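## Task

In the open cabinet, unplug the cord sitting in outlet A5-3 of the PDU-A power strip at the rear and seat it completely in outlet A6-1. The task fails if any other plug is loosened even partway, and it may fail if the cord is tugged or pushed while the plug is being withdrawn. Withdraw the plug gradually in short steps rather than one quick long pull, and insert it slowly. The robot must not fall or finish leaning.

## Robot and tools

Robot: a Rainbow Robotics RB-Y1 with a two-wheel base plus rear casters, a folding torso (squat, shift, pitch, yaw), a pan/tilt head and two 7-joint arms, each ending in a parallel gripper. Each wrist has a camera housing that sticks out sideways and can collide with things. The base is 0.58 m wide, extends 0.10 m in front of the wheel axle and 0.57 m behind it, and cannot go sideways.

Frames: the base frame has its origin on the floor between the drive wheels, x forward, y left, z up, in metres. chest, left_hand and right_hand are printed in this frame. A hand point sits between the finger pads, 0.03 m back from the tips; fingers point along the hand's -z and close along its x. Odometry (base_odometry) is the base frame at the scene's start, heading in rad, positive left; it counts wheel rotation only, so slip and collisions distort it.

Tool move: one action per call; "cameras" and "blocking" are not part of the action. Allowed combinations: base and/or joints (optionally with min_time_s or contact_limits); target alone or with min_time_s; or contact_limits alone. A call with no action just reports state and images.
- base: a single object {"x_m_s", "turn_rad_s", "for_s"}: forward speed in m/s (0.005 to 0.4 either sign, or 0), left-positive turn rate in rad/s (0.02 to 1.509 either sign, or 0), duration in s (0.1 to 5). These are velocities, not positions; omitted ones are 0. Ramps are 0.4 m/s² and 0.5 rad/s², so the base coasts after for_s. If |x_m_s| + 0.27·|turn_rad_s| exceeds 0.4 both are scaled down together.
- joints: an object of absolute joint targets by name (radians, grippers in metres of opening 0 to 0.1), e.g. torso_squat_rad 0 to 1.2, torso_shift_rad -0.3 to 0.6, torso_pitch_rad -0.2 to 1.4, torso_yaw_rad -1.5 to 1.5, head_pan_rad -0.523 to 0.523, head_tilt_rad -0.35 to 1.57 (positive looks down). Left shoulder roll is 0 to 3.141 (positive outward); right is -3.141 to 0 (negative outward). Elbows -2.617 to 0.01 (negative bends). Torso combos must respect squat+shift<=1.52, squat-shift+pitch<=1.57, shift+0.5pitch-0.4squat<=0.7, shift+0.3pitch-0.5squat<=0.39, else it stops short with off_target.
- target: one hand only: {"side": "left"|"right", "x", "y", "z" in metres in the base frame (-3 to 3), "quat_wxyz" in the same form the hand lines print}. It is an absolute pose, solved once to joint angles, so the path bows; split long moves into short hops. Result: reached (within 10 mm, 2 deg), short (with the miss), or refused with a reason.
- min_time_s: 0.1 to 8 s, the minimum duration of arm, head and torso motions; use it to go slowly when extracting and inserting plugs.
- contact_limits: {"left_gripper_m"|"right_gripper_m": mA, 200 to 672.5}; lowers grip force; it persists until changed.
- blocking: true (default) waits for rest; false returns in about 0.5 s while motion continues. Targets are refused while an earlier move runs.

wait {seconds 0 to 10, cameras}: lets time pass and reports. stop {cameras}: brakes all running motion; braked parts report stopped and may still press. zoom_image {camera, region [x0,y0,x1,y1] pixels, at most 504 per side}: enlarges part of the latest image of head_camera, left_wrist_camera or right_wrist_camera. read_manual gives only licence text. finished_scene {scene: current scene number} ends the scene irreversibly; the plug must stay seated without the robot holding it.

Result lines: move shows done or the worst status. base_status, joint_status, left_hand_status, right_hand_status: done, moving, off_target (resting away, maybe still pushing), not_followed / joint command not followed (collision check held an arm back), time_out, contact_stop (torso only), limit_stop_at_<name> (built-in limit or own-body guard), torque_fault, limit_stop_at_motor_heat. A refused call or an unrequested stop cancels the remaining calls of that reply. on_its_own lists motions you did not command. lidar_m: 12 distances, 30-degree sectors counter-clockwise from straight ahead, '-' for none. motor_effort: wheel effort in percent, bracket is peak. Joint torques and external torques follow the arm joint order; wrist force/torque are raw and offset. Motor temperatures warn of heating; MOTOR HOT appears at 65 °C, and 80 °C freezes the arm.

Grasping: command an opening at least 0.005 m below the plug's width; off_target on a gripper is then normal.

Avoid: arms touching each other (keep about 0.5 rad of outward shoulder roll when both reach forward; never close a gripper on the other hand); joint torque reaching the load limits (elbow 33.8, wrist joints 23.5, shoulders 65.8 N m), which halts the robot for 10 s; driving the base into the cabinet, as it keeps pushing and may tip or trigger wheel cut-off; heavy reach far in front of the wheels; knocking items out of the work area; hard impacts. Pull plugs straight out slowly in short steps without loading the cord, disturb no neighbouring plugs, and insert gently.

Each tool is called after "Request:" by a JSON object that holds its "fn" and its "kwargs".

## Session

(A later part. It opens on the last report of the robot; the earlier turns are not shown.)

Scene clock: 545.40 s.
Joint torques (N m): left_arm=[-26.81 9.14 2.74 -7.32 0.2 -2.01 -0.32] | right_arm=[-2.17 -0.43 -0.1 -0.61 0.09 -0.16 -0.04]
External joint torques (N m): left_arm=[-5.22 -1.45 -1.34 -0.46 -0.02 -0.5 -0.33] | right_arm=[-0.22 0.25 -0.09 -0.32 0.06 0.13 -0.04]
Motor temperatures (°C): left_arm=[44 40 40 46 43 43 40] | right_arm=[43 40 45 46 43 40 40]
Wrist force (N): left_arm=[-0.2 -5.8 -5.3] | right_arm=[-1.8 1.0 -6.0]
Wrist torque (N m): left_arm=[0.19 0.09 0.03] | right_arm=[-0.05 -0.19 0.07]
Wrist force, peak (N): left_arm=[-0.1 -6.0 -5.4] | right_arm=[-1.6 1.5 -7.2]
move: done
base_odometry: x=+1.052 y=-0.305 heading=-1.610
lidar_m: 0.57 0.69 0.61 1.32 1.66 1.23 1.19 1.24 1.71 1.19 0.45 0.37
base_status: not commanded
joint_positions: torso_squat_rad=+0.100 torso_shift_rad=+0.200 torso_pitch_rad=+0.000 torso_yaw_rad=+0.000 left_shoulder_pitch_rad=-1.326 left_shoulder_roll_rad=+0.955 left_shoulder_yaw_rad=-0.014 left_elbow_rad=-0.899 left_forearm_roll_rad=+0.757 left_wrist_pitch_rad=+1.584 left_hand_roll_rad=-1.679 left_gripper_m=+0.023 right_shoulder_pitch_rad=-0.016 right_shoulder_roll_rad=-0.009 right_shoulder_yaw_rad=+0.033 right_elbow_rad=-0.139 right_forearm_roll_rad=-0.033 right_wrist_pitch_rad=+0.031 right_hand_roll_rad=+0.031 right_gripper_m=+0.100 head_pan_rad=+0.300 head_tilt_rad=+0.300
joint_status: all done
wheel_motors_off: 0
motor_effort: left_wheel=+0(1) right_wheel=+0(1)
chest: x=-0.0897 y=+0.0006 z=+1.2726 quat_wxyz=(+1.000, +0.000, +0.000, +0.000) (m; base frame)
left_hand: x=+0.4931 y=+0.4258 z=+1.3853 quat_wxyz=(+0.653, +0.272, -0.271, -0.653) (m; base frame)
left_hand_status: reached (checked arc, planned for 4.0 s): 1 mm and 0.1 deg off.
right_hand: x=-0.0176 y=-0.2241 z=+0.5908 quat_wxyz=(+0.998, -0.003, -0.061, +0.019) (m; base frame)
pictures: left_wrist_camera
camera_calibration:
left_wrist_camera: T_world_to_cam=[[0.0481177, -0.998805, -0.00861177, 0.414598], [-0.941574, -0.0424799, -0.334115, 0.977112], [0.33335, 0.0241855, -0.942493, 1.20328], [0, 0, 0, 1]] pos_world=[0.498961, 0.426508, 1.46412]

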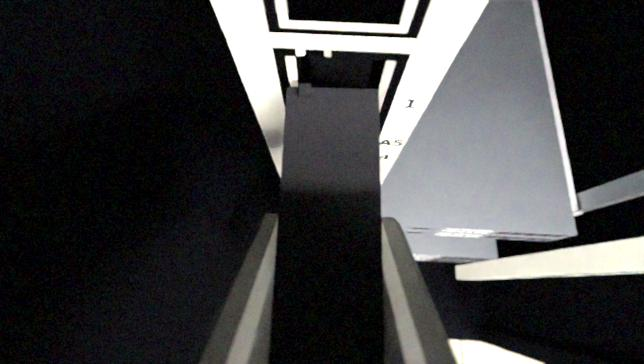

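Request:
{"fn": "move", "kwargs": {"target": {"side":"left","x":0.4975,"y":0.4256,"z":1.3857,"quat_wxyz":[0.653,0.271,-0.271,-0.653]}, "min_time_s": 4, "cameras": ["left_wrist_camera"]}}

Request:
{"fn": "zoom_image", "kwargs": {"camera": "left_wrist_camera", "region": [240, 0, 440, 180]}}

Request:
{"fn": "move", "kwargs": {"target": {"side":"left","x":0.500,"y":0.4256,"z":1.3857,"quat_wxyz":[0.653,0.271,-0.271,-0.653]}, "min_time_s": 3, "cameras": ["left_wrist_camera"]}}

Request:
{"fn": "zoom_image", "kwargs": {"camera": "left_wrist_camera", "region": [240, 0, 440, 180]}}

Request:
{"fn": "move", "kwargs": {"target": {"side":"left","x":0.5025,"y":0.4256,"z":1.3857,"quat_wxyz":[0.653,0.271,-0.271,-0.653]}, "min_time_s": 3, "cameras": ["left_wrist_camera"]}}

Request:
{"fn": "zoom_image", "kwargs": {"camera": "left_wrist_camera", "region": [240, 0, 440, 180]}}

Scene clock: 556.37 s.
Joint torques (N m): left_arm=[-26.73 8.76 2.43 -7.55 0.24 -1.95 -0.29] | right_arm=[-2.1 -0.51 -0.25 -0.55 0.13 -0.12 0.02]
External joint torques (N m): left_arm=[-4.95 -1.65 -1.5 -0.54 0.01 -0.45 -0.3] | right_arm=[-0.14 0.18 -0.24 -0.25 0.09 0.17 0.01]
Motor temperatures (°C): left_arm=[44 40 40 46 43 43 40] | right_arm=[43 40 45 46 43 40 40]
Wrist force (N): left_arm=[-0.2 -5.5 -5.1] | right_arm=[-2.3 2.0 -6.3]
Wrist torque (N m): left_arm=[0.14 0.06 0.04] | right_arm=[-0.16 -0.26 0.06]
Wrist force, peak (N): left_arm=[-0.1 -6.3 -5.4] | right_arm=[-2.2 1.7 -7.1]
move: done
base_odometry: x=+1.052 y=-0.305 heading=-1.610
lidar_m: 0.56 0.69 0.61 1.31 1.67 1.24 1.18 1.24 1.72 1.18 0.44 0.37
base_status: not commanded
joint_positions: torso_squat_rad=+0.100 torso_shift_rad=+0.200 torso_pitch_rad=+0.000 torso_yaw_rad=+0.000 left_shoulder_pitch_rad=-1.348 left_shoulder_roll_rad=+0.948 left_shoulder_yaw_rad=-0.023 left_elbow_rad=-0.859 left_forearm_roll_rad=+0.750 left_wrist_pitch_rad=+1.568 left_hand_roll_rad=-1.693 left_gripper_m=+0.023 right_shoulder_pitch_rad=-0.016 right_shoulder_roll_rad=-0.009 right_shoulder_yaw_rad=+0.033 right_elbow_rad=-0.139 right_forearm_roll_rad=-0.033 right_wrist_pitch_rad=+0.031 right_hand_roll_rad=+0.031 right_gripper_m=+0.100 head_pan_rad=+0.300 head_tilt_rad=+0.300
joint_status: all done
wheel_motors_off: 0
motor_effort: left_wheel=+0(1) right_wheel=+1(1)
chest: x=-0.0897 y=+0.0006 z=+1.2726 quat_wxyz=(+1.000, +0.000, +0.000, +0.000) (m; base frame)
left_hand: x=+0.4972 y=+0.4258 z=+1.3853 quat_wxyz=(+0.653, +0.272, -0.271, -0.653) (m; base frame)
left_hand_status: reached (checked arc, planned for 4.0 s): 1 mm and 0.1 deg off.
right_hand: x=-0.0176 y=-0.2241 z=+0.5908 quat_wxyz=(+0.998, -0.003, -0.061, +0.019) (m; base frame)
pictures: left_wrist_camera
camera_calibration:
left_wrist_camera: T_world_to_cam=[[0.048085, -0.998807, -0.00852659, 0.414293], [-0.94165, -0.0424829, -0.333903, 0.9807], [0.333142, 0.0240848, -0.942569, 1.20217], [0, 0, 0, 1]] pos_world=[0.50306, 0.426508, 1.46412]

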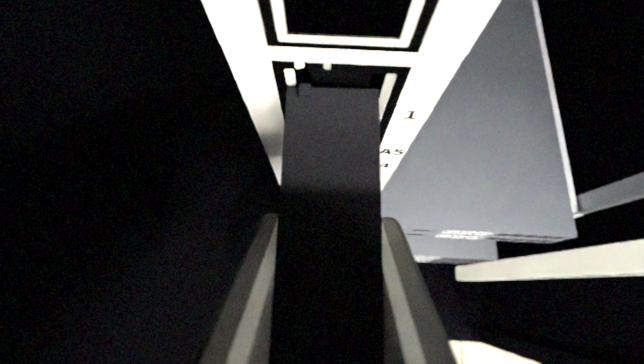

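Scaled by 2.520 from the camera's 644x364 image, which has a finer 1265x715 frame.

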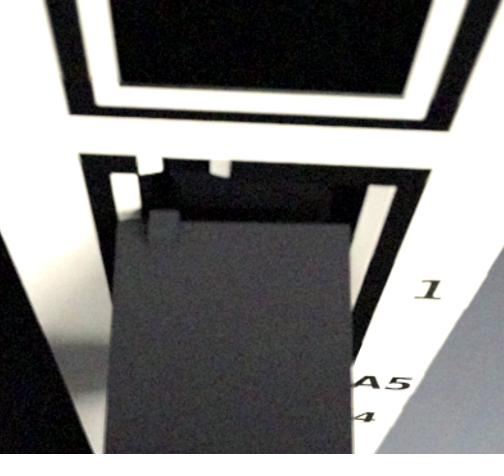

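Scene clock: 559.70 s.
Joint torques (N m): left_arm=[-26.97 8.6 2.3 -7.68 0.2 -2.11 -0.19] | right_arm=[-2.42 -0.5 -0.04 -0.47 0.06 -0.09 0.05]
External joint torques (N m): left_arm=[-5.06 -1.68 -1.51 -0.56 -0.05 -0.61 -0.2] | right_arm=[-0.46 0.19 -0.03 -0.17 0.02 0.2 0.04]
Motor temperatures (°C): left_arm=[44 40 40 46 43 43 40] | right_arm=[43 40 45 46 43 40 40]
Wrist force (N): left_arm=[-0.1 -5.7 -5.0] | right_arm=[-1.6 1.9 -6.5]
Wrist torque (N m): left_arm=[0.13 0.10 0.03] | right_arm=[-0.21 -0.17 0.11]
Wrist force, peak (N): left_arm=[-0.4 -6.2 -5.3] | right_arm=[-2.2 1.1 -6.8]
move: done
base_odometry: x=+1.052 y=-0.305 heading=-1.610
lidar_m: 0.56 0.70 0.60 1.32 1.67 1.23 1.18 1.23 1.72 1.19 0.46 0.38
base_status: not commanded
joint_positions: torso_squat_rad=+0.100 torso_shift_rad=+0.200 torso_pitch_rad=+0.000 torso_yaw_rad=+0.000 left_shoulder_pitch_rad=-1.364 left_shoulder_roll_rad=+0.944 left_shoulder_yaw_rad=-0.029 left_elbow_rad=-0.830 left_forearm_roll_rad=+0.745 left_wrist_pitch_rad=+1.557 left_hand_roll_rad=-1.703 left_gripper_m=+0.023 right_shoulder_pitch_rad=-0.016 right_shoulder_roll_rad=-0.009 right_shoulder_yaw_rad=+0.033 right_elbow_rad=-0.139 right_forearm_roll_rad=-0.033 right_wrist_pitch_rad=+0.031 right_hand_roll_rad=+0.031 right_gripper_m=+0.100 head_pan_rad=+0.300 head_tilt_rad=+0.300
joint_status: all done
wheel_motors_off: 0
motor_effort: left_wheel=+0(1) right_wheel=+1(1)
chest: x=-0.0897 y=+0.0006 z=+1.2726 quat_wxyz=(+1.000, +0.000, +0.000, +0.000) (m; base frame)
left_hand: x=+0.4998 y=+0.4258 z=+1.3853 quat_wxyz=(+0.653, +0.271, -0.271, -0.653) (m; base frame)
left_hand_status: reached (checked arc, planned for 3.0 s): 0 mm and 0.0 deg off.
right_hand: x=-0.0176 y=-0.2241 z=+0.5908 quat_wxyz=(+0.998, -0.003, -0.061, +0.019) (m; base frame)
pictures: left_wrist_camera
camera_calibration:
left_wrist_camera: T_world_to_cam=[[0.047892, -0.998818, -0.00829887, 0.413932], [-0.941828, -0.0423891, -0.333413, 0.982574], [0.332667, 0.0237839, -0.942744, 1.2019], [0, 0, 0, 1]] pos_world=[0.505759, 0.426507, 1.46412]

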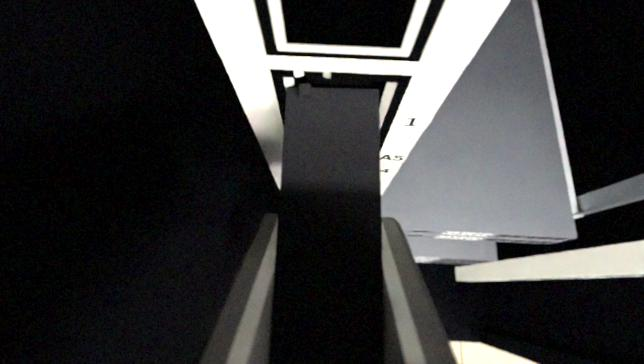

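Scaled by 2.520 from the camera's 644x364 image, which has a finer 1265x715 frame.

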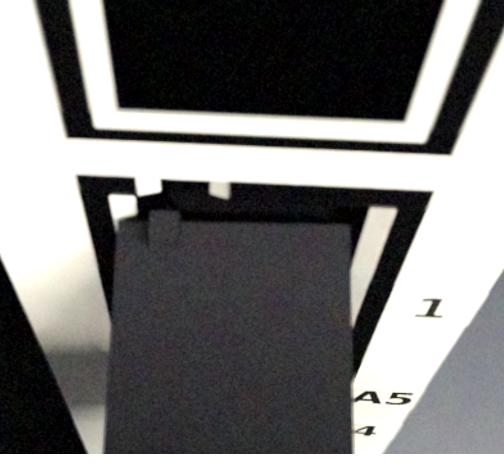

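Scene clock: 563.03 s.
Joint torques (N m): left_arm=[-26.66 9.16 2.15 -7.51 -0.76 -4.54 -0.25] | right_arm=[-2.45 -0.36 -0.13 -0.63 0.11 -0.08 0.02]
External joint torques (N m): left_arm=[-4.64 -0.99 -1.56 -0.3 -1.03 -3.05 -0.26] | right_arm=[-0.49 0.32 -0.12 -0.34 0.08 0.21 0.01]
Motor temperatures (°C): left_arm=[44 40 40 46 43 43 40] | right_arm=[43 40 45 46 43 40 40]
Wrist force (N): left_arm=[5.6 -15.2 4.6] | right_arm=[-2.4 1.1 -6.5]
Wrist torque (N m): left_arm=[-0.21 -0.11 0.02] | right_arm=[-0.08 -0.26 0.04]
Wrist force, peak (N): left_arm=[5.6 -15.6 4.2] | right_arm=[-1.6 1.2 -7.2]
move: done
base_odometry: x=+1.052 y=-0.305 heading=-1.610
lidar_m: 0.56 0.70 0.60 1.31 1.67 1.23 1.19 1.24 1.72 1.18 0.46 0.38
base_status: not commanded
joint_positions: torso_squat_rad=+0.100 torso_shift_rad=+0.200 torso_pitch_rad=+0.000 torso_yaw_rad=+0.000 left_shoulder_pitch_rad=-1.379 left_shoulder_roll_rad=+0.939 left_shoulder_yaw_rad=-0.034 left_elbow_rad=-0.803 left_forearm_roll_rad=+0.741 left_wrist_pitch_rad=+1.546 left_hand_roll_rad=-1.713 left_gripper_m=+0.023 right_shoulder_pitch_rad=-0.016 right_shoulder_roll_rad=-0.009 right_shoulder_yaw_rad=+0.033 right_elbow_rad=-0.139 right_forearm_roll_rad=-0.033 right_wrist_pitch_rad=+0.031 right_hand_roll_rad=+0.031 right_gripper_m=+0.100 head_pan_rad=+0.300 head_tilt_rad=+0.300
joint_status: all done
wheel_motors_off: 0
motor_effort: left_wheel=-1(1) right_wheel=+0(1)
chest: x=-0.0898 y=+0.0005 z=+1.2726 quat_wxyz=(+1.000, +0.000, +0.000, +0.000) (m; base frame)
left_hand: x=+0.5022 y=+0.4256 z=+1.3854 quat_wxyz=(+0.653, +0.271, -0.271, -0.653) (m; base frame)
left_hand_status: reached (checked arc, planned for 3.0 s): 0 mm and 0.0 deg off.
right_hand: x=-0.0176 y=-0.2241 z=+0.5908 quat_wxyz=(+0.998, -0.003, -0.062, +0.019) (m; base frame)
pictures: left_wrist_camera
camera_calibration:
left_wrist_camera: T_world_to_cam=[[0.0475109, -0.998838, -0.00812614, 0.413567], [-0.941993, -0.042098, -0.332981, 0.984154], [0.332252, 0.023475, -0.942898, 1.20167], [0, 0, 0, 1]] pos_world=[0.508159, 0.426308, 1.46412]

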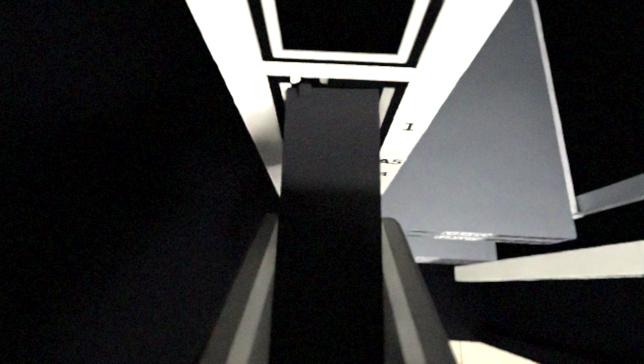

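Scaled by 2.520 from the camera's 644x364 image, which has a finer 1265x715 frame.

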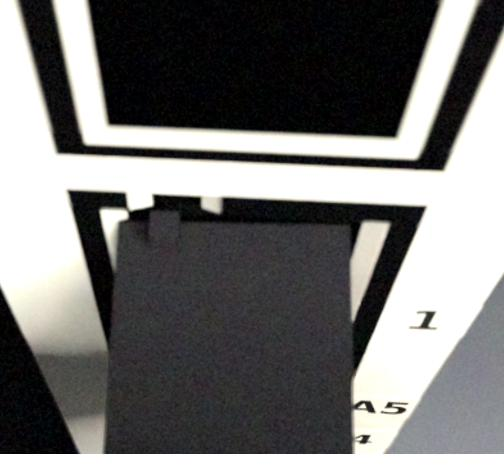

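Request:
{"fn": "move", "kwargs": {"target": {"side":"left","x":0.5025,"y":0.4247,"z":1.3857,"quat_wxyz":[0.653,0.271,-0.271,-0.653]}, "min_time_s": 2, "cameras": []}}

Request:
{"fn": "move", "kwargs": {"target": {"side":"left","x":0.5045,"y":0.4246,"z":1.3857,"quat_wxyz":[0.653,0.271,-0.271,-0.653]}, "min_time_s": 3, "cameras": ["left_wrist_camera"]}}

Request:
{"fn": "zoom_image", "kwargs": {"camera": "left_wrist_camera", "region": [240, 0, 440, 180]}}

Scene clock: 576.00 s.
Joint torques (N m): left_arm=[-26.43 8.31 1.98 -7.68 -0.15 -2.67 0.18] | right_arm=[-2.36 -0.22 -0.4 -0.57 0.13 -0.09 -0.02]
External joint torques (N m): left_arm=[-4.4 -1.83 -1.73 -0.46 -0.42 -1.17 0.17] | right_arm=[-0.39 0.47 -0.39 -0.28 0.09 0.2 -0.03]
Motor temperatures (°C): left_arm=[44 40 40 46 43 43 40] | right_arm=[43 40 45 46 43 40 40]
Wrist force (N): left_arm=[2.3 -10.0 -0.1] | right_arm=[-1.1 0.4 -5.6]
Wrist torque (N m): left_arm=[0.07 0.03 0.03] | right_arm=[0.01 -0.08 0.05]
Wrist force, peak (N): left_arm=[5.7 -15.9 4.3] | right_arm=[-1.5 1.8 -7.3]
move: done
base_odometry: x=+1.052 y=-0.305 heading=-1.610
lidar_m: 0.56 0.69 0.60 1.32 1.67 1.23 1.18 1.25 1.72 1.17 0.45 0.39
base_status: not commanded
joint_positions: torso_squat_rad=+0.100 torso_shift_rad=+0.200 torso_pitch_rad=+0.000 torso_yaw_rad=+0.000 left_shoulder_pitch_rad=-1.380 left_shoulder_roll_rad=+0.938 left_shoulder_yaw_rad=-0.035 left_elbow_rad=-0.803 left_forearm_roll_rad=+0.740 left_wrist_pitch_rad=+1.546 left_hand_roll_rad=-1.711 left_gripper_m=+0.023 right_shoulder_pitch_rad=-0.016 right_shoulder_roll_rad=-0.009 right_shoulder_yaw_rad=+0.033 right_elbow_rad=-0.139 right_forearm_roll_rad=-0.033 right_wrist_pitch_rad=+0.031 right_hand_roll_rad=+0.031 right_gripper_m=+0.100 head_pan_rad=+0.300 head_tilt_rad=+0.300
joint_status: all done
wheel_motors_off: 0
motor_effort: left_wheel=-1(1) right_wheel=+2(2)
chest: x=-0.0898 y=+0.0005 z=+1.2726 quat_wxyz=(+1.000, +0.000, +0.000, +0.000) (m; base frame)
left_hand: x=+0.5024 y=+0.4249 z=+1.3854 quat_wxyz=(+0.653, +0.271, -0.271, -0.653) (m; base frame)
left_hand_status: reached (checked arc, planned for 2.0 s): 0 mm and 0.0 deg off.
right_hand: x=-0.0176 y=-0.2241 z=+0.5908 quat_wxyz=(+0.998, -0.003, -0.062, +0.019) (m; base frame)
pictures: none
No camera images: "cameras" was empty.

Scene clock: 579.33 s.
Joint torques (N m): left_arm=[-26.93 7.53 2.15 -7.48 -0.48 -5.1 0.04] | right_arm=[-2.46 -0.34 -0.35 -0.66 0.13 -0.15 0.05]
External joint torques (N m): left_arm=[-4.81 -2.52 -1.48 -0.19 -0.76 -3.6 0.03] | right_arm=[-0.49 0.34 -0.33 -0.36 0.09 0.15 0.05]
Motor temperatures (°C): left_arm=[44 40 40 46 43 43 40] | right_arm=[43 40 45 46 43 40 40]
Wrist force (N): left_arm=[4.7 -18.6 8.2] | right_arm=[-1.8 0.5 -6.1]
Wrist torque (N m): left_arm=[0.00 -0.04 -0.25] | right_arm=[-0.01 -0.13 0.04]
Wrist force, peak (N): left_arm=[5.0 -19.0 8.2] | right_arm=[-1.5 1.7 -7.5]
move: done
base_odometry: x=+1.052 y=-0.305 heading=-1.610
lidar_m: 0.57 0.69 0.60 1.31 1.66 1.24 1.19 1.24 1.72 1.18 0.46 0.38
base_status: not commanded
joint_positions: torso_squat_rad=+0.100 torso_shift_rad=+0.200 torso_pitch_rad=+0.000 torso_yaw_rad=+0.000 left_shoulder_pitch_rad=-1.391 left_shoulder_roll_rad=+0.935 left_shoulder_yaw_rad=-0.039 left_elbow_rad=-0.783 left_forearm_roll_rad=+0.736 left_wrist_pitch_rad=+1.538 left_hand_roll_rad=-1.718 left_gripper_m=+0.023 right_shoulder_pitch_rad=-0.016 right_shoulder_roll_rad=-0.009 right_shoulder_yaw_rad=+0.033 right_elbow_rad=-0.139 right_forearm_roll_rad=-0.033 right_wrist_pitch_rad=+0.031 right_hand_roll_rad=+0.031 right_gripper_m=+0.100 head_pan_rad=+0.300 head_tilt_rad=+0.300
joint_status: all done
wheel_motors_off: 0
motor_effort: left_wheel=-1(2) right_wheel=+2(2)
chest: x=-0.0899 y=+0.0005 z=+1.2726 quat_wxyz=(+1.000, +0.000, +0.000, +0.000) (m; base frame)
left_hand: x=+0.5040 y=+0.4248 z=+1.3855 quat_wxyz=(+0.653, +0.271, -0.271, -0.653) (m; base frame)
left_hand_status: reached (checked arc, planned for 3.0 s): 1 mm and 0.0 deg off.
right_hand: x=-0.0176 y=-0.2241 z=+0.5908 quat_wxyz=(+0.998, -0.003, -0.062, +0.019) (m; base frame)
pictures: left_wrist_camera
camera_calibration:
left_wrist_camera: T_world_to_cam=[[0.0476062, -0.998833, -0.00810019, 0.412595], [-0.94202, -0.0421987, -0.332893, 0.985809], [0.332162, 0.0234783, -0.94293, 1.20137], [0, 0, 0, 1]] pos_world=[0.509958, 0.425507, 1.46432]

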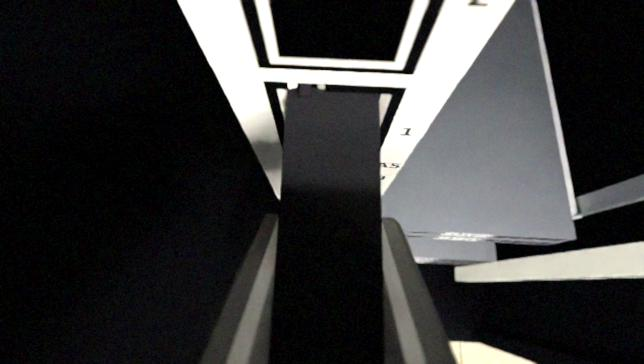

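Scaled by 2.520 from the camera's 644x364 image, which has a finer 1265x715 frame.

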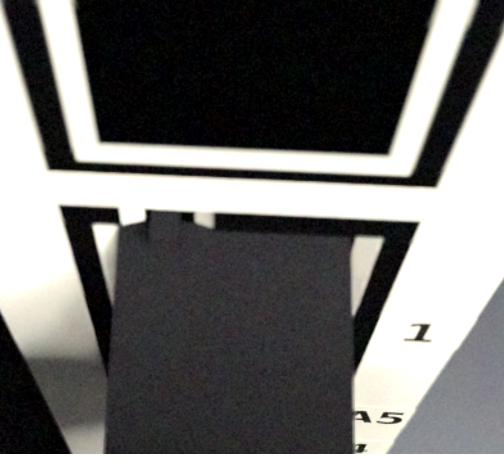

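Request:
{"fn": "move", "kwargs": {"target": {"side":"left","x":0.5065,"y":0.4246,"z":1.3857,"quat_wxyz":[0.653,0.271,-0.271,-0.653]}, "min_time_s": 3, "cameras": ["left_wrist_camera"]}}

Request:
{"fn": "zoom_image", "kwargs": {"camera": "left_wrist_camera", "region": [240, 0, 440, 180]}}

Scene clock: 610.80 s.
Joint torques (N m): left_arm=[-27.34 6.72 2.48 -8.03 -0.82 -8.14 0.2] | right_arm=[-2.1 -0.34 -0.57 -0.59 0.15 -0.13 0.11]
External joint torques (N m): left_arm=[-5.13 -3.21 -1.05 -0.66 -1.11 -6.65 0.19] | right_arm=[-0.11 0.34 -0.56 -0.28 0.11 0.16 0.11]
Motor temperatures (°C): left_arm=[44 40 40 46 43 44 40] | right_arm=[43 40 44 46 43 40 40]
Wrist force (N): left_arm=[8.6 -31.7 19.1] | right_arm=[-1.7 1.0 -6.3]
Wrist torque (N m): left_arm=[-0.14 -0.11 -0.46] | right_arm=[-0.06 -0.21 0.04]
Wrist force, peak (N): left_arm=[8.9 -31.8 20.0] | right_arm=[-2.5 1.6 -7.2]
move: done
base_odometry: x=+1.052 y=-0.305 heading=-1.610
lidar_m: 0.56 0.69 0.60 1.31 1.67 1.24 1.18 1.23 1.72 1.18 0.45 0.38
base_status: not commanded
joint_positions: torso_squat_rad=+0.100 torso_shift_rad=+0.199 torso_pitch_rad=-0.001 torso_yaw_rad=+0.000 left_shoulder_pitch_rad=-1.404 left_shoulder_roll_rad=+0.931 left_shoulder_yaw_rad=-0.044 left_elbow_rad=-0.759 left_forearm_roll_rad=+0.732 left_wrist_pitch_rad=+1.528 left_hand_roll_rad=-1.726 left_gripper_m=+0.023 right_shoulder_pitch_rad=-0.016 right_shoulder_roll_rad=-0.009 right_shoulder_yaw_rad=+0.033 right_elbow_rad=-0.139 right_forearm_roll_rad=-0.033 right_wrist_pitch_rad=+0.031 right_hand_roll_rad=+0.031 right_gripper_m=+0.100 head_pan_rad=+0.300 head_tilt_rad=+0.300
joint_status: all done
wheel_motors_off: 0
motor_effort: left_wheel=+4(5) right_wheel=+2(3)
chest: x=-0.0904 y=+0.0004 z=+1.2726 quat_wxyz=(+1.000, +0.000, -0.001, +0.000) (m; base frame)
left_hand: x=+0.5054 y=+0.4249 z=+1.3857 quat_wxyz=(+0.653, +0.271, -0.271, -0.653) (m; base frame)
left_hand_status: reached (checked arc, planned for 3.0 s): 1 mm and 0.1 deg off.
right_hand: x=-0.0176 y=-0.2241 z=+0.5909 quat_wxyz=(+0.998, -0.003, -0.062, +0.019) (m; base frame)
pictures: left_wrist_camera
camera_calibration:
left_wrist_camera: T_world_to_cam=[[0.0479499, -0.998816, -0.00821268, 0.41261], [-0.942108, -0.0424927, -0.332605, 0.986914], [0.331863, 0.0236856, -0.94303, 1.20121], [0, 0, 0, 1]] pos_world=[0.511358, 0.425607, 1.46442]

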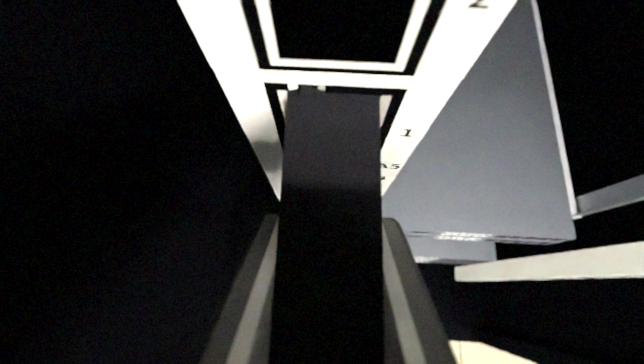

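Scaled by 2.520 from the camera's 644x364 image, which has a finer 1265x715 frame.

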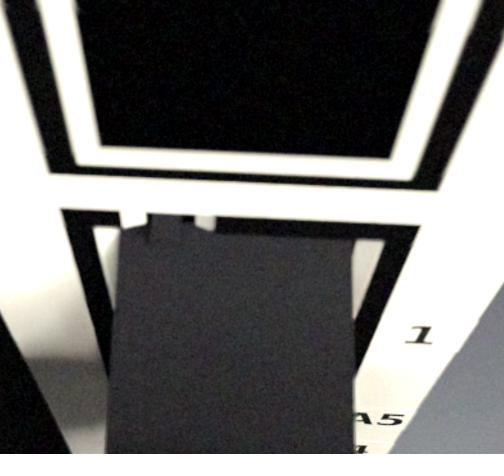

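Request:
{"fn": "move", "kwargs": {"target": {"side":"left","x":0.5085,"y":0.4244,"z":1.3857,"quat_wxyz":[0.653,0.271,-0.271,-0.653]}, "min_time_s": 3, "cameras": ["left_wrist_camera"]}}

Request:
{"fn": "zoom_image", "kwargs": {"camera": "left_wrist_camera", "region": [240, 0, 440, 180]}}

Scene clock: 617.77 s.
Joint torques (N m): left_arm=[-27.93 4.87 2.17 -8.7 -1.04 -11.4 0.33] | right_arm=[-2.39 -0.35 -0.12 -0.58 0.09 -0.18 0]
External joint torques (N m): left_arm=[-5.62 -4.93 -1.24 -1.23 -1.34 -9.91 0.32] | right_arm=[-0.37 0.32 -0.11 -0.26 0.05 0.11 0]
Motor temperatures (°C): left_arm=[44 40 40 46 43 45 40] | right_arm=[43 40 44 46 43 40 40]
Wrist force (N): left_arm=[11.8 -45.0 32.5] | right_arm=[-2.4 1.8 -5.4]
Wrist torque (N m): left_arm=[-0.37 -0.21 -0.63] | right_arm=[-0.18 -0.27 0.02]
Wrist force, peak (N): left_arm=[11.8 -45.4 33.0] | right_arm=[-2.1 1.8 -7.0]
move: done
base_odometry: x=+1.052 y=-0.305 heading=-1.610
lidar_m: 0.56 0.68 0.61 1.33 1.67 1.24 1.19 1.24 1.71 1.17 0.45 0.37
base_status: not commanded
joint_positions: torso_squat_rad=+0.100 torso_shift_rad=+0.199 torso_pitch_rad=-0.002 torso_yaw_rad=+0.000 left_shoulder_pitch_rad=-1.419 left_shoulder_roll_rad=+0.926 left_shoulder_yaw_rad=-0.049 left_elbow_rad=-0.729 left_forearm_roll_rad=+0.728 left_wrist_pitch_rad=+1.516 left_hand_roll_rad=-1.736 left_gripper_m=+0.023 right_shoulder_pitch_rad=-0.016 right_shoulder_roll_rad=-0.009 right_shoulder_yaw_rad=+0.033 right_elbow_rad=-0.139 right_forearm_roll_rad=-0.033 right_wrist_pitch_rad=+0.031 right_hand_roll_rad=+0.031 right_gripper_m=+0.100 head_pan_rad=+0.300 head_tilt_rad=+0.300
joint_status: all done
wheel_motors_off: 0
motor_effort: left_wheel=+11(12) right_wheel=+3(3)
chest: x=-0.0909 y=+0.0003 z=+1.2727 quat_wxyz=(+1.000, +0.000, -0.001, +0.000) (m; base frame)
left_hand: x=+0.5070 y=+0.4250 z=+1.3856 quat_wxyz=(+0.654, +0.271, -0.271, -0.653) (m; base frame)
left_hand_status: reached (checked arc, planned for 3.0 s): 2 mm and 0.1 deg off.
right_hand: x=-0.0175 y=-0.2241 z=+0.5909 quat_wxyz=(+0.998, -0.003, -0.062, +0.019) (m; base frame)
pictures: left_wrist_camera
camera_calibration:
left_wrist_camera: T_world_to_cam=[[0.0483559, -0.998796, -0.0082094, 0.412406], [-0.942266, -0.0428894, -0.332107, 0.988006], [0.331355, 0.0237948, -0.943206, 1.20103], [0, 0, 0, 1]] pos_world=[0.513057, 0.425706, 1.46432]

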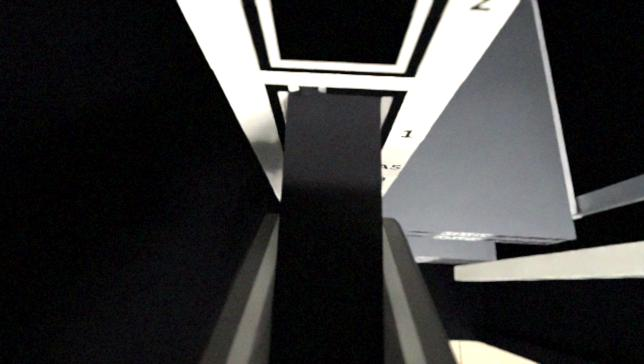

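Scaled by 2.520 from the camera's 644x364 image, which has a finer 1265x715 frame.

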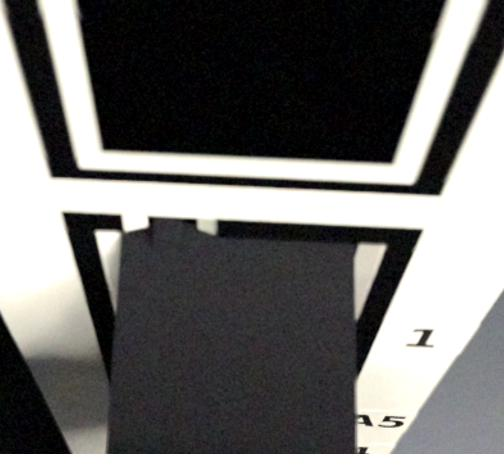

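Request:
{"fn": "zoom_image", "kwargs": {"camera": "left_wrist_camera", "region": [260, 60, 420, 130]}}

Scaled by 3.150 from the camera's 644x364 image, which has a finer 1265x715 frame.

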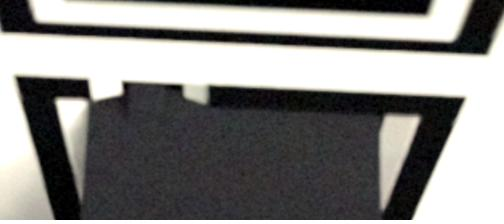

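Request:
{"fn": "move", "kwargs": {"target": {"side":"left","x":0.5095,"y":0.4224,"z":1.3857,"quat_wxyz":[0.653,0.271,-0.271,-0.653]}, "min_time_s": 2, "cameras": []}}

Request:
{"fn": "move", "kwargs": {"target": {"side":"left","x":0.5105,"y":0.4254,"z":1.3857,"quat_wxyz":[0.653,0.271,-0.271,-0.653]}, "min_time_s": 2, "cameras": []}}

Request:
{"fn": "move", "kwargs": {"target": {"side":"left","x":0.5105,"y":0.4237,"z":1.3857,"quat_wxyz":[0.653,0.271,-0.271,-0.653]}, "min_time_s": 2, "cameras": ["left_wrist_camera"]}}

Request:
{"fn": "zoom_image", "kwargs": {"camera": "left_wrist_camera", "region": [240, 0, 440, 180]}}

Scene clock: 636.97 s.
Joint torques (N m): left_arm=[-28.39 -0.05 2.06 -9.3 0.43 -12.34 0.28] | right_arm=[-2.43 -0.53 -0.42 -0.64 0.17 -0.13 0.01]
External joint torques (N m): left_arm=[-5.99 -9.77 -1.3 -1.78 0.13 -10.85 0.27] | right_arm=[-0.4 0.15 -0.41 -0.32 0.13 0.17 0.01]
Motor temperatures (°C): left_arm=[44 40 40 46 43 48 40] | right_arm=[43 40 44 46 43 40 40]
Wrist force (N): left_arm=[6.9 -50.4 40.3] | right_arm=[-1.0 1.6 -6.6]
Wrist torque (N m): left_arm=[-0.34 -0.02 -0.56] | right_arm=[-0.16 -0.04 0.05]
Wrist force, peak (N): left_arm=[7.0 -50.9 40.3] | right_arm=[-1.7 2.2 -6.9]
move: done
base_odometry: x=+1.052 y=-0.305 heading=-1.610
lidar_m: 0.55 0.70 0.61 1.32 1.67 1.24 1.19 1.23 1.73 1.17 0.46 0.38
base_status: not commanded
joint_positions: torso_squat_rad=+0.100 torso_shift_rad=+0.199 torso_pitch_rad=-0.002 torso_yaw_rad=+0.001 left_shoulder_pitch_rad=-1.427 left_shoulder_roll_rad=+0.922 left_shoulder_yaw_rad=-0.053 left_elbow_rad=-0.717 left_forearm_roll_rad=+0.724 left_wrist_pitch_rad=+1.511 left_hand_roll_rad=-1.737 left_gripper_m=+0.023 right_shoulder_pitch_rad=-0.016 right_shoulder_roll_rad=-0.009 right_shoulder_yaw_rad=+0.033 right_elbow_rad=-0.139 right_forearm_roll_rad=-0.033 right_wrist_pitch_rad=+0.031 right_hand_roll_rad=+0.031 right_gripper_m=+0.100 head_pan_rad=+0.300 head_tilt_rad=+0.300
joint_status: all done
wheel_motors_off: 0
motor_effort: left_wheel=+17(17) right_wheel=+3(4)
chest: x=-0.0912 y=+0.0003 z=+1.2727 quat_wxyz=(+1.000, +0.000, -0.001, +0.000) (m; base frame)
left_hand: x=+0.5080 y=+0.4239 z=+1.3855 quat_wxyz=(+0.654, +0.271, -0.270, -0.653) (m; base frame)
left_hand_status: reached (checked arc, planned for 2.0 s): 2 mm and 0.2 deg off.
right_hand: x=-0.0174 y=-0.2240 z=+0.5910 quat_wxyz=(+0.998, -0.003, -0.063, +0.019) (m; base frame)
pictures: none
No camera images: "cameras" was empty.

Scene clock: 639.30 s.
Joint torques (N m): left_arm=[-27.2 4.35 2.04 -9.26 -1.72 -15.04 0.73] | right_arm=[-2.39 -0.29 -0.37 -0.62 0.12 -0.12 0.04]
External joint torques (N m): left_arm=[-4.76 -5.24 -1.19 -1.63 -2.04 -13.55 0.72] | right_arm=[-0.34 0.37 -0.36 -0.29 0.08 0.17 0.03]
Motor temperatures (°C): left_arm=[44 40 40 46 43 49 40] | right_arm=[43 40 44 46 43 40 40]
Wrist force (N): left_arm=[18.0 -60.4 47.5] | right_arm=[-2.6 1.7 -6.6]
Wrist torque (N m): left_arm=[-0.50 -0.58 -1.03] | right_arm=[-0.16 -0.26 0.07]
Wrist force, peak (N): left_arm=[18.4 -61.9 49.9] | right_arm=[-2.2 1.6 -7.0]
move: done
base_odometry: x=+1.052 y=-0.305 heading=-1.610
lidar_m: 0.56 0.68 0.60 1.31 1.66 1.23 1.18 1.25 1.71 1.17 0.45 0.37
base_status: not commanded
joint_positions: torso_squat_rad=+0.100 torso_shift_rad=+0.198 torso_pitch_rad=-0.003 torso_yaw_rad=+0.001 left_shoulder_pitch_rad=-1.441 left_shoulder_roll_rad=+0.920 left_shoulder_yaw_rad=-0.056 left_elbow_rad=-0.684 left_forearm_roll_rad=+0.722 left_wrist_pitch_rad=+1.498 left_hand_roll_rad=-1.754 left_gripper_m=+0.023 right_shoulder_pitch_rad=-0.016 right_shoulder_roll_rad=-0.009 right_shoulder_yaw_rad=+0.033 right_elbow_rad=-0.139 right_forearm_roll_rad=-0.033 right_wrist_pitch_rad=+0.031 right_hand_roll_rad=+0.031 right_gripper_m=+0.100 head_pan_rad=+0.300 head_tilt_rad=+0.300
joint_status: all done
wheel_motors_off: 0
motor_effort: left_wheel=+19(19) right_wheel=+4(4)
chest: x=-0.0916 y=+0.0002 z=+1.2727 quat_wxyz=(+1.000, +0.000, -0.001, +0.000) (m; base frame)
left_hand: x=+0.5091 y=+0.4257 z=+1.3854 quat_wxyz=(+0.654, +0.270, -0.270, -0.653) (m; base frame)
left_hand_status: reached (checked arc, planned for 2.0 s): 1 mm and 0.1 deg off.
right_hand: x=-0.0174 y=-0.2240 z=+0.5910 quat_wxyz=(+0.998, -0.003, -0.063, +0.019) (m; base frame)
pictures: none
No camera images: "cameras" was empty.

Scene clock: 641.63 s.
Joint torques (N m): left_arm=[-27.31 0.56 1.83 -8.97 -0.58 -14.65 1.04] | right_arm=[-2.37 -0.31 -0.08 -0.69 0.07 -0.04 -0.05]
External joint torques (N m): left_arm=[-4.84 -9 -1.38 -1.33 -0.91 -13.17 1.03] | right_arm=[-0.32 0.36 -0.07 -0.36 0.03 0.26 -0.05]
Motor temperatures (°C): left_arm=[44 40 40 46 43 50 40] | right_arm=[43 40 44 46 43 40 40]
Wrist force (N): left_arm=[13.2 -60.6 50.3] | right_arm=[-1.4 1.9 -5.7]
Wrist torque (N m): left_arm=[-0.38 -0.29 -0.95] | right_arm=[-0.14 -0.14 0.03]
Wrist force, peak (N): left_arm=[15.6 -60.7 49.8] | right_arm=[-0.9 1.7 -7.0]
move: done
base_odometry: x=+1.052 y=-0.305 heading=-1.610
lidar_m: 0.56 0.70 0.61 1.33 1.66 1.23 1.19 1.24 1.73 1.17 0.46 0.38
base_status: not commanded
joint_positions: torso_squat_rad=+0.100 torso_shift_rad=+0.198 torso_pitch_rad=-0.003 torso_yaw_rad=+0.001 left_shoulder_pitch_rad=-1.443 left_shoulder_roll_rad=+0.918 left_shoulder_yaw_rad=-0.057 left_elbow_rad=-0.682 left_forearm_roll_rad=+0.720 left_wrist_pitch_rad=+1.498 left_hand_roll_rad=-1.752 left_gripper_m=+0.023 right_shoulder_pitch_rad=-0.016 right_shoulder_roll_rad=-0.009 right_shoulder_yaw_rad=+0.033 right_elbow_rad=-0.139 right_forearm_roll_rad=-0.033 right_wrist_pitch_rad=+0.031 right_hand_roll_rad=+0.031 right_gripper_m=+0.100 head_pan_rad=+0.300 head_tilt_rad=+0.300
joint_status: all done
wheel_motors_off: 0
motor_effort: left_wheel=+20(20) right_wheel=+4(5)
chest: x=-0.0917 y=+0.0002 z=+1.2727 quat_wxyz=(+1.000, +0.000, -0.002, +0.000) (m; base frame)
left_hand: x=+0.5094 y=+0.4249 z=+1.3853 quat_wxyz=(+0.654, +0.270, -0.270, -0.653) (m; base frame)
left_hand_status: reached (checked arc, planned for 2.0 s): 2 mm and 0.2 deg off.
right_hand: x=-0.0174 y=-0.2240 z=+0.5910 quat_wxyz=(+0.998, -0.003, -0.063, +0.019) (m; base frame)
pictures: left_wrist_camera
camera_calibration:
left_wrist_camera: T_world_to_cam=[[0.0486302, -0.998786, -0.00788834, 0.411561], [-0.942838, -0.0432965, -0.330428, 0.988359], [0.329685, 0.0235062, -0.943798, 1.20174], [0, 0, 0, 1]] pos_world=[0.515653, 0.425605, 1.46403]

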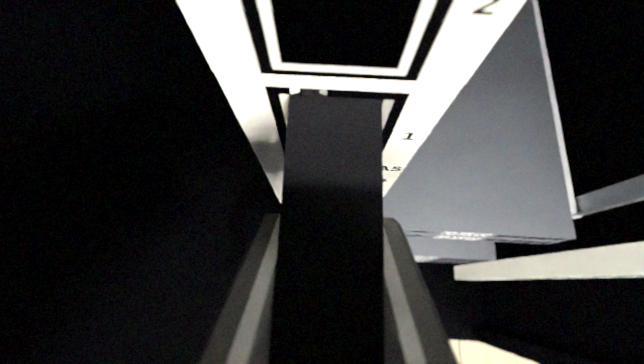

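Scaled by 2.520 from the camera's 644x364 image, which has a finer 1265x715 frame.

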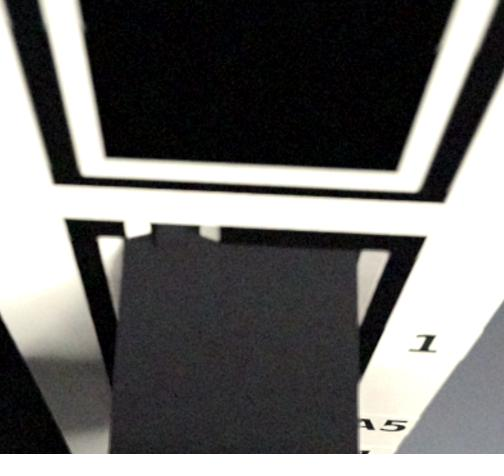

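Request:
{"fn": "move", "kwargs": {"target": {"side":"left","x":0.505,"y":0.4240,"z":1.3857,"quat_wxyz":[0.653,0.271,-0.271,-0.653]}, "min_time_s": 3, "cameras": ["left_wrist_camera"]}}

Request:
{"fn": "zoom_image", "kwargs": {"camera": "left_wrist_camera", "region": [240, 0, 440, 180]}}

Scene clock: 653.83 s.
Joint torques (N m): left_arm=[-20.39 4.57 4.83 -8.45 1.18 -4.46 0.58] | right_arm=[-2.32 -0.35 -0.43 -0.51 0.04 -0.19 -0.03]
External joint torques (N m): left_arm=[1.89 -5.27 1.38 -1.02 0.88 -2.97 0.57] | right_arm=[-0.32 0.33 -0.42 -0.2 0.01 0.11 -0.03]
Motor temperatures (°C): left_arm=[44 40 40 46 43 52 40] | right_arm=[43 40 44 46 43 40 40]
Wrist force (N): left_arm=[0.2 -17.3 16.1] | right_arm=[-2.1 1.4 -6.0]
Wrist torque (N m): left_arm=[-0.03 0.21 -0.39] | right_arm=[-0.10 -0.22 0.07]
Wrist force, peak (N): left_arm=[13.3 -60.8 50.6] | right_arm=[-2.0 1.4 -7.2]
move: done
base_odometry: x=+1.052 y=-0.305 heading=-1.610
lidar_m: 0.56 0.69 0.60 1.32 1.68 1.24 1.18 1.24 1.72 1.17 0.46 0.38
base_status: not commanded
joint_positions: torso_squat_rad=+0.100 torso_shift_rad=+0.199 torso_pitch_rad=-0.002 torso_yaw_rad=+0.000 left_shoulder_pitch_rad=-1.414 left_shoulder_roll_rad=+0.928 left_shoulder_yaw_rad=-0.047 left_elbow_rad=-0.740 left_forearm_roll_rad=+0.730 left_wrist_pitch_rad=+1.524 left_hand_roll_rad=-1.734 left_gripper_m=+0.023 right_shoulder_pitch_rad=-0.016 right_shoulder_roll_rad=-0.009 right_shoulder_yaw_rad=+0.033 right_elbow_rad=-0.139 right_forearm_roll_rad=-0.033 right_wrist_pitch_rad=+0.031 right_hand_roll_rad=+0.031 right_gripper_m=+0.100 head_pan_rad=+0.300 head_tilt_rad=+0.300
joint_status: all done
wheel_motors_off: 0
motor_effort: left_wheel=+11(21) right_wheel=+4(4)
chest: x=-0.0906 y=+0.0003 z=+1.2726 quat_wxyz=(+1.000, +0.000, -0.001, +0.000) (m; base frame)
left_hand: x=+0.5060 y=+0.4245 z=+1.3852 quat_wxyz=(+0.653, +0.269, -0.270, -0.654) (m; base frame)
left_hand_status: reached (checked arc, planned for 3.0 s): 1 mm and 0.3 deg off.
right_hand: x=-0.0174 y=-0.2240 z=+0.5909 quat_wxyz=(+0.998, -0.003, -0.062, +0.019) (m; base frame)
pictures: left_wrist_camera
camera_calibration:
left_wrist_camera: T_world_to_cam=[[0.0465221, -0.99888, -0.00863652, 0.413441], [-0.943465, -0.0410973, -0.328916, 0.982364], [0.328192, 0.0234501, -0.94432, 1.2043], [0, 0, 0, 1]] pos_world=[0.51235, 0.42511, 1.46393]

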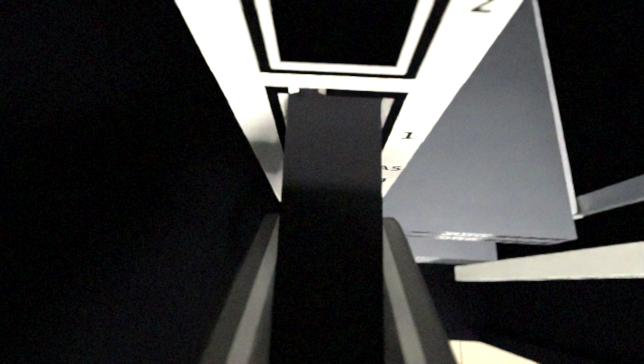

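Scaled by 2.520 from the camera's 644x364 image, which has a finer 1265x715 frame.

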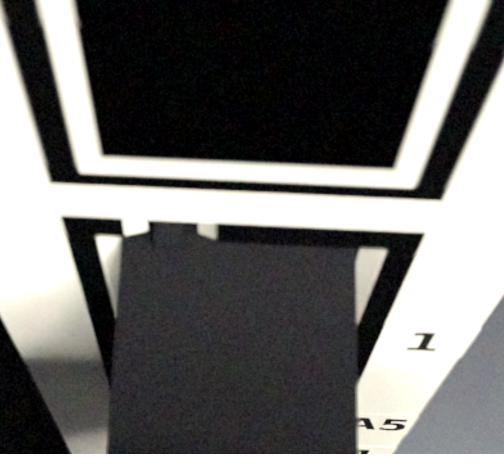

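Request:
{"fn": "move", "kwargs": {"target": {"side":"left","x":0.503,"y":0.4242,"z":1.3855,"quat_wxyz":[0.653,0.271,-0.271,-0.653]}, "min_time_s": 3, "cameras": []}}

Request:
{"fn": "move", "kwargs": {"joints": {"left_gripper_m":0.034}, "cameras": []}}

Request:
{"fn": "move", "kwargs": {"target": {"side":"left","x":0.505,"y":0.4262,"z":1.3839,"quat_wxyz":[0.653,0.271,-0.271,-0.653]}, "min_time_s": 2, "cameras": ["left_wrist_camera"]}}

Request:
{"fn": "zoom_image", "kwargs": {"camera": "left_wrist_camera", "region": [240, 0, 440, 180]}}

Request:
{"fn": "move", "kwargs": {"target": {"side":"left","x":0.5104,"y":0.4262,"z":1.3847,"quat_wxyz":[0.653,0.271,-0.271,-0.653]}, "min_time_s": 2, "cameras": ["left_wrist_camera"]}}

Request:
{"fn": "zoom_image", "kwargs": {"camera": "left_wrist_camera", "region": [240, 0, 440, 180]}}

Scene clock: 663.40 s.
Joint torques (N m): left_arm=[-20.25 7.21 5.04 -8.24 1.79 0.09 0.3] | right_arm=[-2.07 -0.34 -0.16 -0.59 0.02 -0.05 -0.05]
External joint torques (N m): left_arm=[1.87 -2.84 1.41 -0.95 1.52 1.58 0.29] | right_arm=[-0.11 0.34 -0.15 -0.29 -0.02 0.24 -0.06]
Motor temperatures (°C): left_arm=[44 40 40 46 43 50 40] | right_arm=[43 40 44 46 43 40 40]
Wrist force (N): left_arm=[-5.3 0.6 -3.7] | right_arm=[-2.0 1.4 -6.7]
Wrist torque (N m): left_arm=[0.30 0.40 -0.11] | right_arm=[-0.12 -0.16 0.08]
Wrist force, peak (N): left_arm=[0.3 -18.2 16.2] | right_arm=[-1.6 1.9 -7.1]
move: done
base_odometry: x=+1.052 y=-0.305 heading=-1.610
lidar_m: 0.56 0.69 0.60 1.31 1.67 1.24 1.18 1.24 1.71 1.18 0.45 0.38
base_status: not commanded
joint_positions: torso_squat_rad=+0.100 torso_shift_rad=+0.200 torso_pitch_rad=+0.000 torso_yaw_rad=+0.000 left_shoulder_pitch_rad=-1.391 left_shoulder_roll_rad=+0.934 left_shoulder_yaw_rad=-0.039 left_elbow_rad=-0.783 left_forearm_roll_rad=+0.736 left_wrist_pitch_rad=+1.539 left_hand_roll_rad=-1.718 left_gripper_m=+0.023 right_shoulder_pitch_rad=-0.016 right_shoulder_roll_rad=-0.009 right_shoulder_yaw_rad=+0.033 right_elbow_rad=-0.139 right_forearm_roll_rad=-0.033 right_wrist_pitch_rad=+0.031 right_hand_roll_rad=+0.031 right_gripper_m=+0.100 head_pan_rad=+0.300 head_tilt_rad=+0.300
joint_status: all done
wheel_motors_off: 0
motor_effort: left_wheel=+1(11) right_wheel=+3(4)
chest: x=-0.0898 y=+0.0004 z=+1.2726 quat_wxyz=(+1.000, +0.000, +0.000, +0.000) (m; base frame)
left_hand: x=+0.5040 y=+0.4244 z=+1.3852 quat_wxyz=(+0.653, +0.270, -0.270, -0.654) (m; base frame)
left_hand_status: reached (checked arc, planned for 3.0 s): 1 mm and 0.1 deg off.
right_hand: x=-0.0175 y=-0.2241 z=+0.5908 quat_wxyz=(+0.998, -0.003, -0.062, +0.019) (m; base frame)
pictures: none
No camera images: "cameras" was empty.

Scene clock: 663.97 s.
Joint torques (N m): left_arm=[-21.23 8.07 5.21 -8.31 0.54 -1.19 0.04] | right_arm=[-2.27 -0.48 -0.12 -0.6 0.12 -0.08 -0.09]
External joint torques (N m): left_arm=[0.89 -1.98 1.58 -1.03 0.27 0.3 0.03] | right_arm=[-0.31 0.2 -0.11 -0.3 0.08 0.21 -0.09]
Motor temperatures (°C): left_arm=[44 40 40 46 43 49 40] | right_arm=[43 40 44 46 43 40 40]
Wrist force (N): left_arm=[-0.7 -3.5 -3.6] | right_arm=[-1.6 1.3 -6.0]
Wrist torque (N m): left_arm=[-0.02 0.01 0.10] | right_arm=[-0.08 -0.16 0.04]
Wrist force, peak (N): left_arm=[-5.0 0.6 -3.6] | right_arm=[-2.1 1.3 -6.7]
move: done
base_odometry: x=+1.052 y=-0.305 heading=-1.610
lidar_m: 0.55 0.70 0.61 1.31 1.67 1.24 1.19 1.24 1.72 1.17 0.45 0.37
base_status: not commanded
joint_positions: torso_squat_rad=+0.100 torso_shift_rad=+0.200 torso_pitch_rad=+0.000 torso_yaw_rad=+0.000 left_shoulder_pitch_rad=-1.391 left_shoulder_roll_rad=+0.934 left_shoulder_yaw_rad=-0.039 left_elbow_rad=-0.783 left_forearm_roll_rad=+0.736 left_wrist_pitch_rad=+1.540 left_hand_roll_rad=-1.718 left_gripper_m=+0.034 right_shoulder_pitch_rad=-0.016 right_shoulder_roll_rad=-0.009 right_shoulder_yaw_rad=+0.033 right_elbow_rad=-0.139 right_forearm_roll_rad=-0.033 right_wrist_pitch_rad=+0.031 right_hand_roll_rad=+0.031 right_gripper_m=+0.100 head_pan_rad=+0.300 head_tilt_rad=+0.300
joint_status: all done
wheel_motors_off: 0
motor_effort: left_wheel=+0(1) right_wheel=+3(3)
chest: x=-0.0898 y=+0.0004 z=+1.2726 quat_wxyz=(+1.000, +0.000, +0.000, +0.000) (m; base frame)
left_hand: x=+0.5040 y=+0.4242 z=+1.3850 quat_wxyz=(+0.653, +0.270, -0.270, -0.654) (m; base frame)
right_hand: x=-0.0175 y=-0.2241 z=+0.5908 quat_wxyz=(+0.998, -0.003, -0.062, +0.019) (m; base frame)
pictures: none
No camera images: "cameras" was empty.

Scene clock: 666.30 s.
Joint torques (N m): left_arm=[-20.98 10.04 5.43 -6.88 0.6 -1.68 -0.27] | right_arm=[-2.5 -0.32 -0.21 -0.55 0.06 -0.05 -0.04]
External joint torques (N m): left_arm=[1.16 -0.03 1.83 0.45 0.31 -0.18 -0.28] | right_arm=[-0.54 0.37 -0.2 -0.25 0.03 0.24 -0.04]
Motor temperatures (°C): left_arm=[44 40 40 46 43 49 40] | right_arm=[43 40 44 46 43 40 40]
Wrist force (N): left_arm=[-0.6 -3.4 -3.1] | right_arm=[-0.7 0.8 -6.1]
Wrist torque (N m): left_arm=[-0.03 0.01 0.08] | right_arm=[-0.06 -0.04 0.06]
Wrist force, peak (N): left_arm=[-0.6 -3.8 -3.7] | right_arm=[-2.3 1.0 -6.9]
move: done
base_odometry: x=+1.052 y=-0.305 heading=-1.610
lidar_m: 0.56 0.70 0.60 1.32 1.67 1.23 1.18 1.23 1.71 1.18 0.45 0.38
base_status: not commanded
joint_positions: torso_squat_rad=+0.100 torso_shift_rad=+0.200 torso_pitch_rad=+0.000 torso_yaw_rad=+0.000 left_shoulder_pitch_rad=-1.391 left_shoulder_roll_rad=+0.934 left_shoulder_yaw_rad=-0.039 left_elbow_rad=-0.776 left_forearm_roll_rad=+0.736 left_wrist_pitch_rad=+1.531 left_hand_roll_rad=-1.724 left_gripper_m=+0.034 right_shoulder_pitch_rad=-0.016 right_shoulder_roll_rad=-0.009 right_shoulder_yaw_rad=+0.033 right_elbow_rad=-0.139 right_forearm_roll_rad=-0.033 right_wrist_pitch_rad=+0.031 right_hand_roll_rad=+0.031 right_gripper_m=+0.100 head_pan_rad=+0.300 head_tilt_rad=+0.300
joint_status: all done
wheel_motors_off: 0
motor_effort: left_wheel=+0(0) right_wheel=+2(3)
chest: x=-0.0898 y=+0.0004 z=+1.2726 quat_wxyz=(+1.000, +0.000, +0.000, +0.000) (m; base frame)
left_hand: x=+0.5050 y=+0.4259 z=+1.3843 quat_wxyz=(+0.653, +0.271, -0.271, -0.653) (m; base frame)
left_hand_status: reached (checked arc, planned for 2.0 s): 0 mm and 0.1 deg off.
right_hand: x=-0.0175 y=-0.2241 z=+0.5908 quat_wxyz=(+0.998, -0.003, -0.062, +0.019) (m; base frame)
pictures: left_wrist_camera
camera_calibration:
left_wrist_camera: T_world_to_cam=[[0.0467881, -0.998867, -0.00873978, 0.415006], [-0.941714, -0.0411897, -0.333882, 0.987228], [0.333144, 0.0238521, -0.942574, 1.19861], [0, 0, 0, 1]] pos_world=[0.510961, 0.42661, 1.46302]

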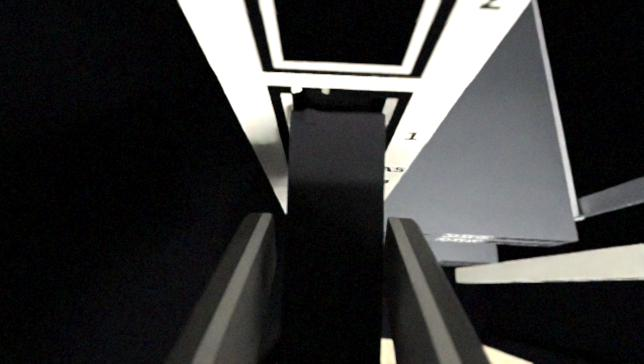

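Scaled by 2.520 from the camera's 644x364 image, which has a finer 1265x715 frame.

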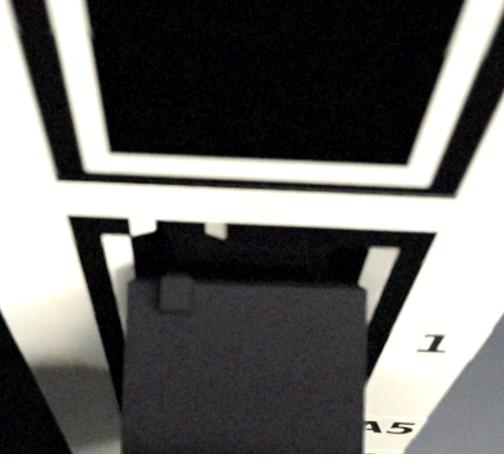

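Scene clock: 668.63 s.
Joint torques (N m): left_arm=[-25.48 7.82 1.43 -7.1 0.27 -1.64 -0.31] | right_arm=[-2.36 -0.64 -0.13 -0.59 0.17 -0.11 -0.01]
External joint torques (N m): left_arm=[-3.13 -1.98 -1.95 0.42 -0.03 -0.15 -0.32] | right_arm=[-0.39 0.04 -0.12 -0.3 0.13 0.18 -0.02]
Motor temperatures (°C): left_arm=[44 40 40 46 43 48 40] | right_arm=[43 40 44 46 43 40 40]
Wrist force (N): left_arm=[-0.9 -3.3 -3.4] | right_arm=[-2.2 1.2 -6.8]
Wrist torque (N m): left_arm=[-0.03 -0.01 0.08] | right_arm=[-0.09 -0.22 0.02]
Wrist force, peak (N): left_arm=[-0.8 -3.9 -3.4] | right_arm=[-2.6 1.7 -6.9]
move: done
base_odometry: x=+1.052 y=-0.305 heading=-1.610
lidar_m: 0.56 0.69 0.61 1.32 1.66 1.23 1.18 1.23 1.71 1.17 0.46 0.38
base_status: not commanded
joint_positions: torso_squat_rad=+0.100 torso_shift_rad=+0.200 torso_pitch_rad=+0.000 torso_yaw_rad=+0.000 left_shoulder_pitch_rad=-1.421 left_shoulder_roll_rad=+0.926 left_shoulder_yaw_rad=-0.049 left_elbow_rad=-0.720 left_forearm_roll_rad=+0.727 left_wrist_pitch_rad=+1.506 left_hand_roll_rad=-1.742 left_gripper_m=+0.034 right_shoulder_pitch_rad=-0.016 right_shoulder_roll_rad=-0.009 right_shoulder_yaw_rad=+0.033 right_elbow_rad=-0.139 right_forearm_roll_rad=-0.033 right_wrist_pitch_rad=+0.031 right_hand_roll_rad=+0.031 right_gripper_m=+0.100 head_pan_rad=+0.300 head_tilt_rad=+0.300
joint_status: all done
wheel_motors_off: 0
motor_effort: left_wheel=+0(1) right_wheel=+3(3)
chest: x=-0.0898 y=+0.0004 z=+1.2726 quat_wxyz=(+1.000, +0.000, +0.000, +0.000) (m; base frame)
left_hand: x=+0.5099 y=+0.4263 z=+1.3846 quat_wxyz=(+0.653, +0.272, -0.271, -0.652) (m; base frame)
left_hand_status: reached (checked arc, planned for 2.0 s): 1 mm and 0.2 deg off.
right_hand: x=-0.0175 y=-0.2241 z=+0.5908 quat_wxyz=(+0.998, -0.003, -0.062, +0.019) (m; base frame)
pictures: left_wrist_camera
camera_calibration:
left_wrist_camera: T_world_to_cam=[[0.048417, -0.998786, -0.00905833, 0.414679], [-0.940926, -0.0425656, -0.335927, 0.994975], [0.335133, 0.0247878, -0.941845, 1.19491], [0, 0, 0, 1]] pos_world=[0.515665, 0.426908, 1.46342]

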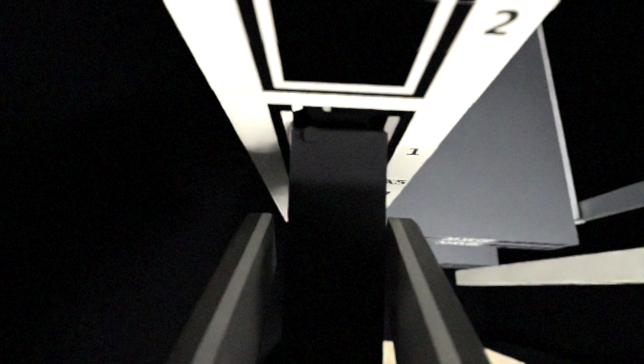

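Scaled by 2.520 from the camera's 644x364 image, which has a finer 1265x715 frame.

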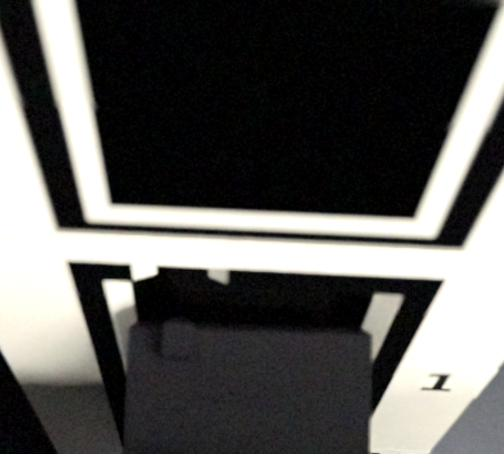

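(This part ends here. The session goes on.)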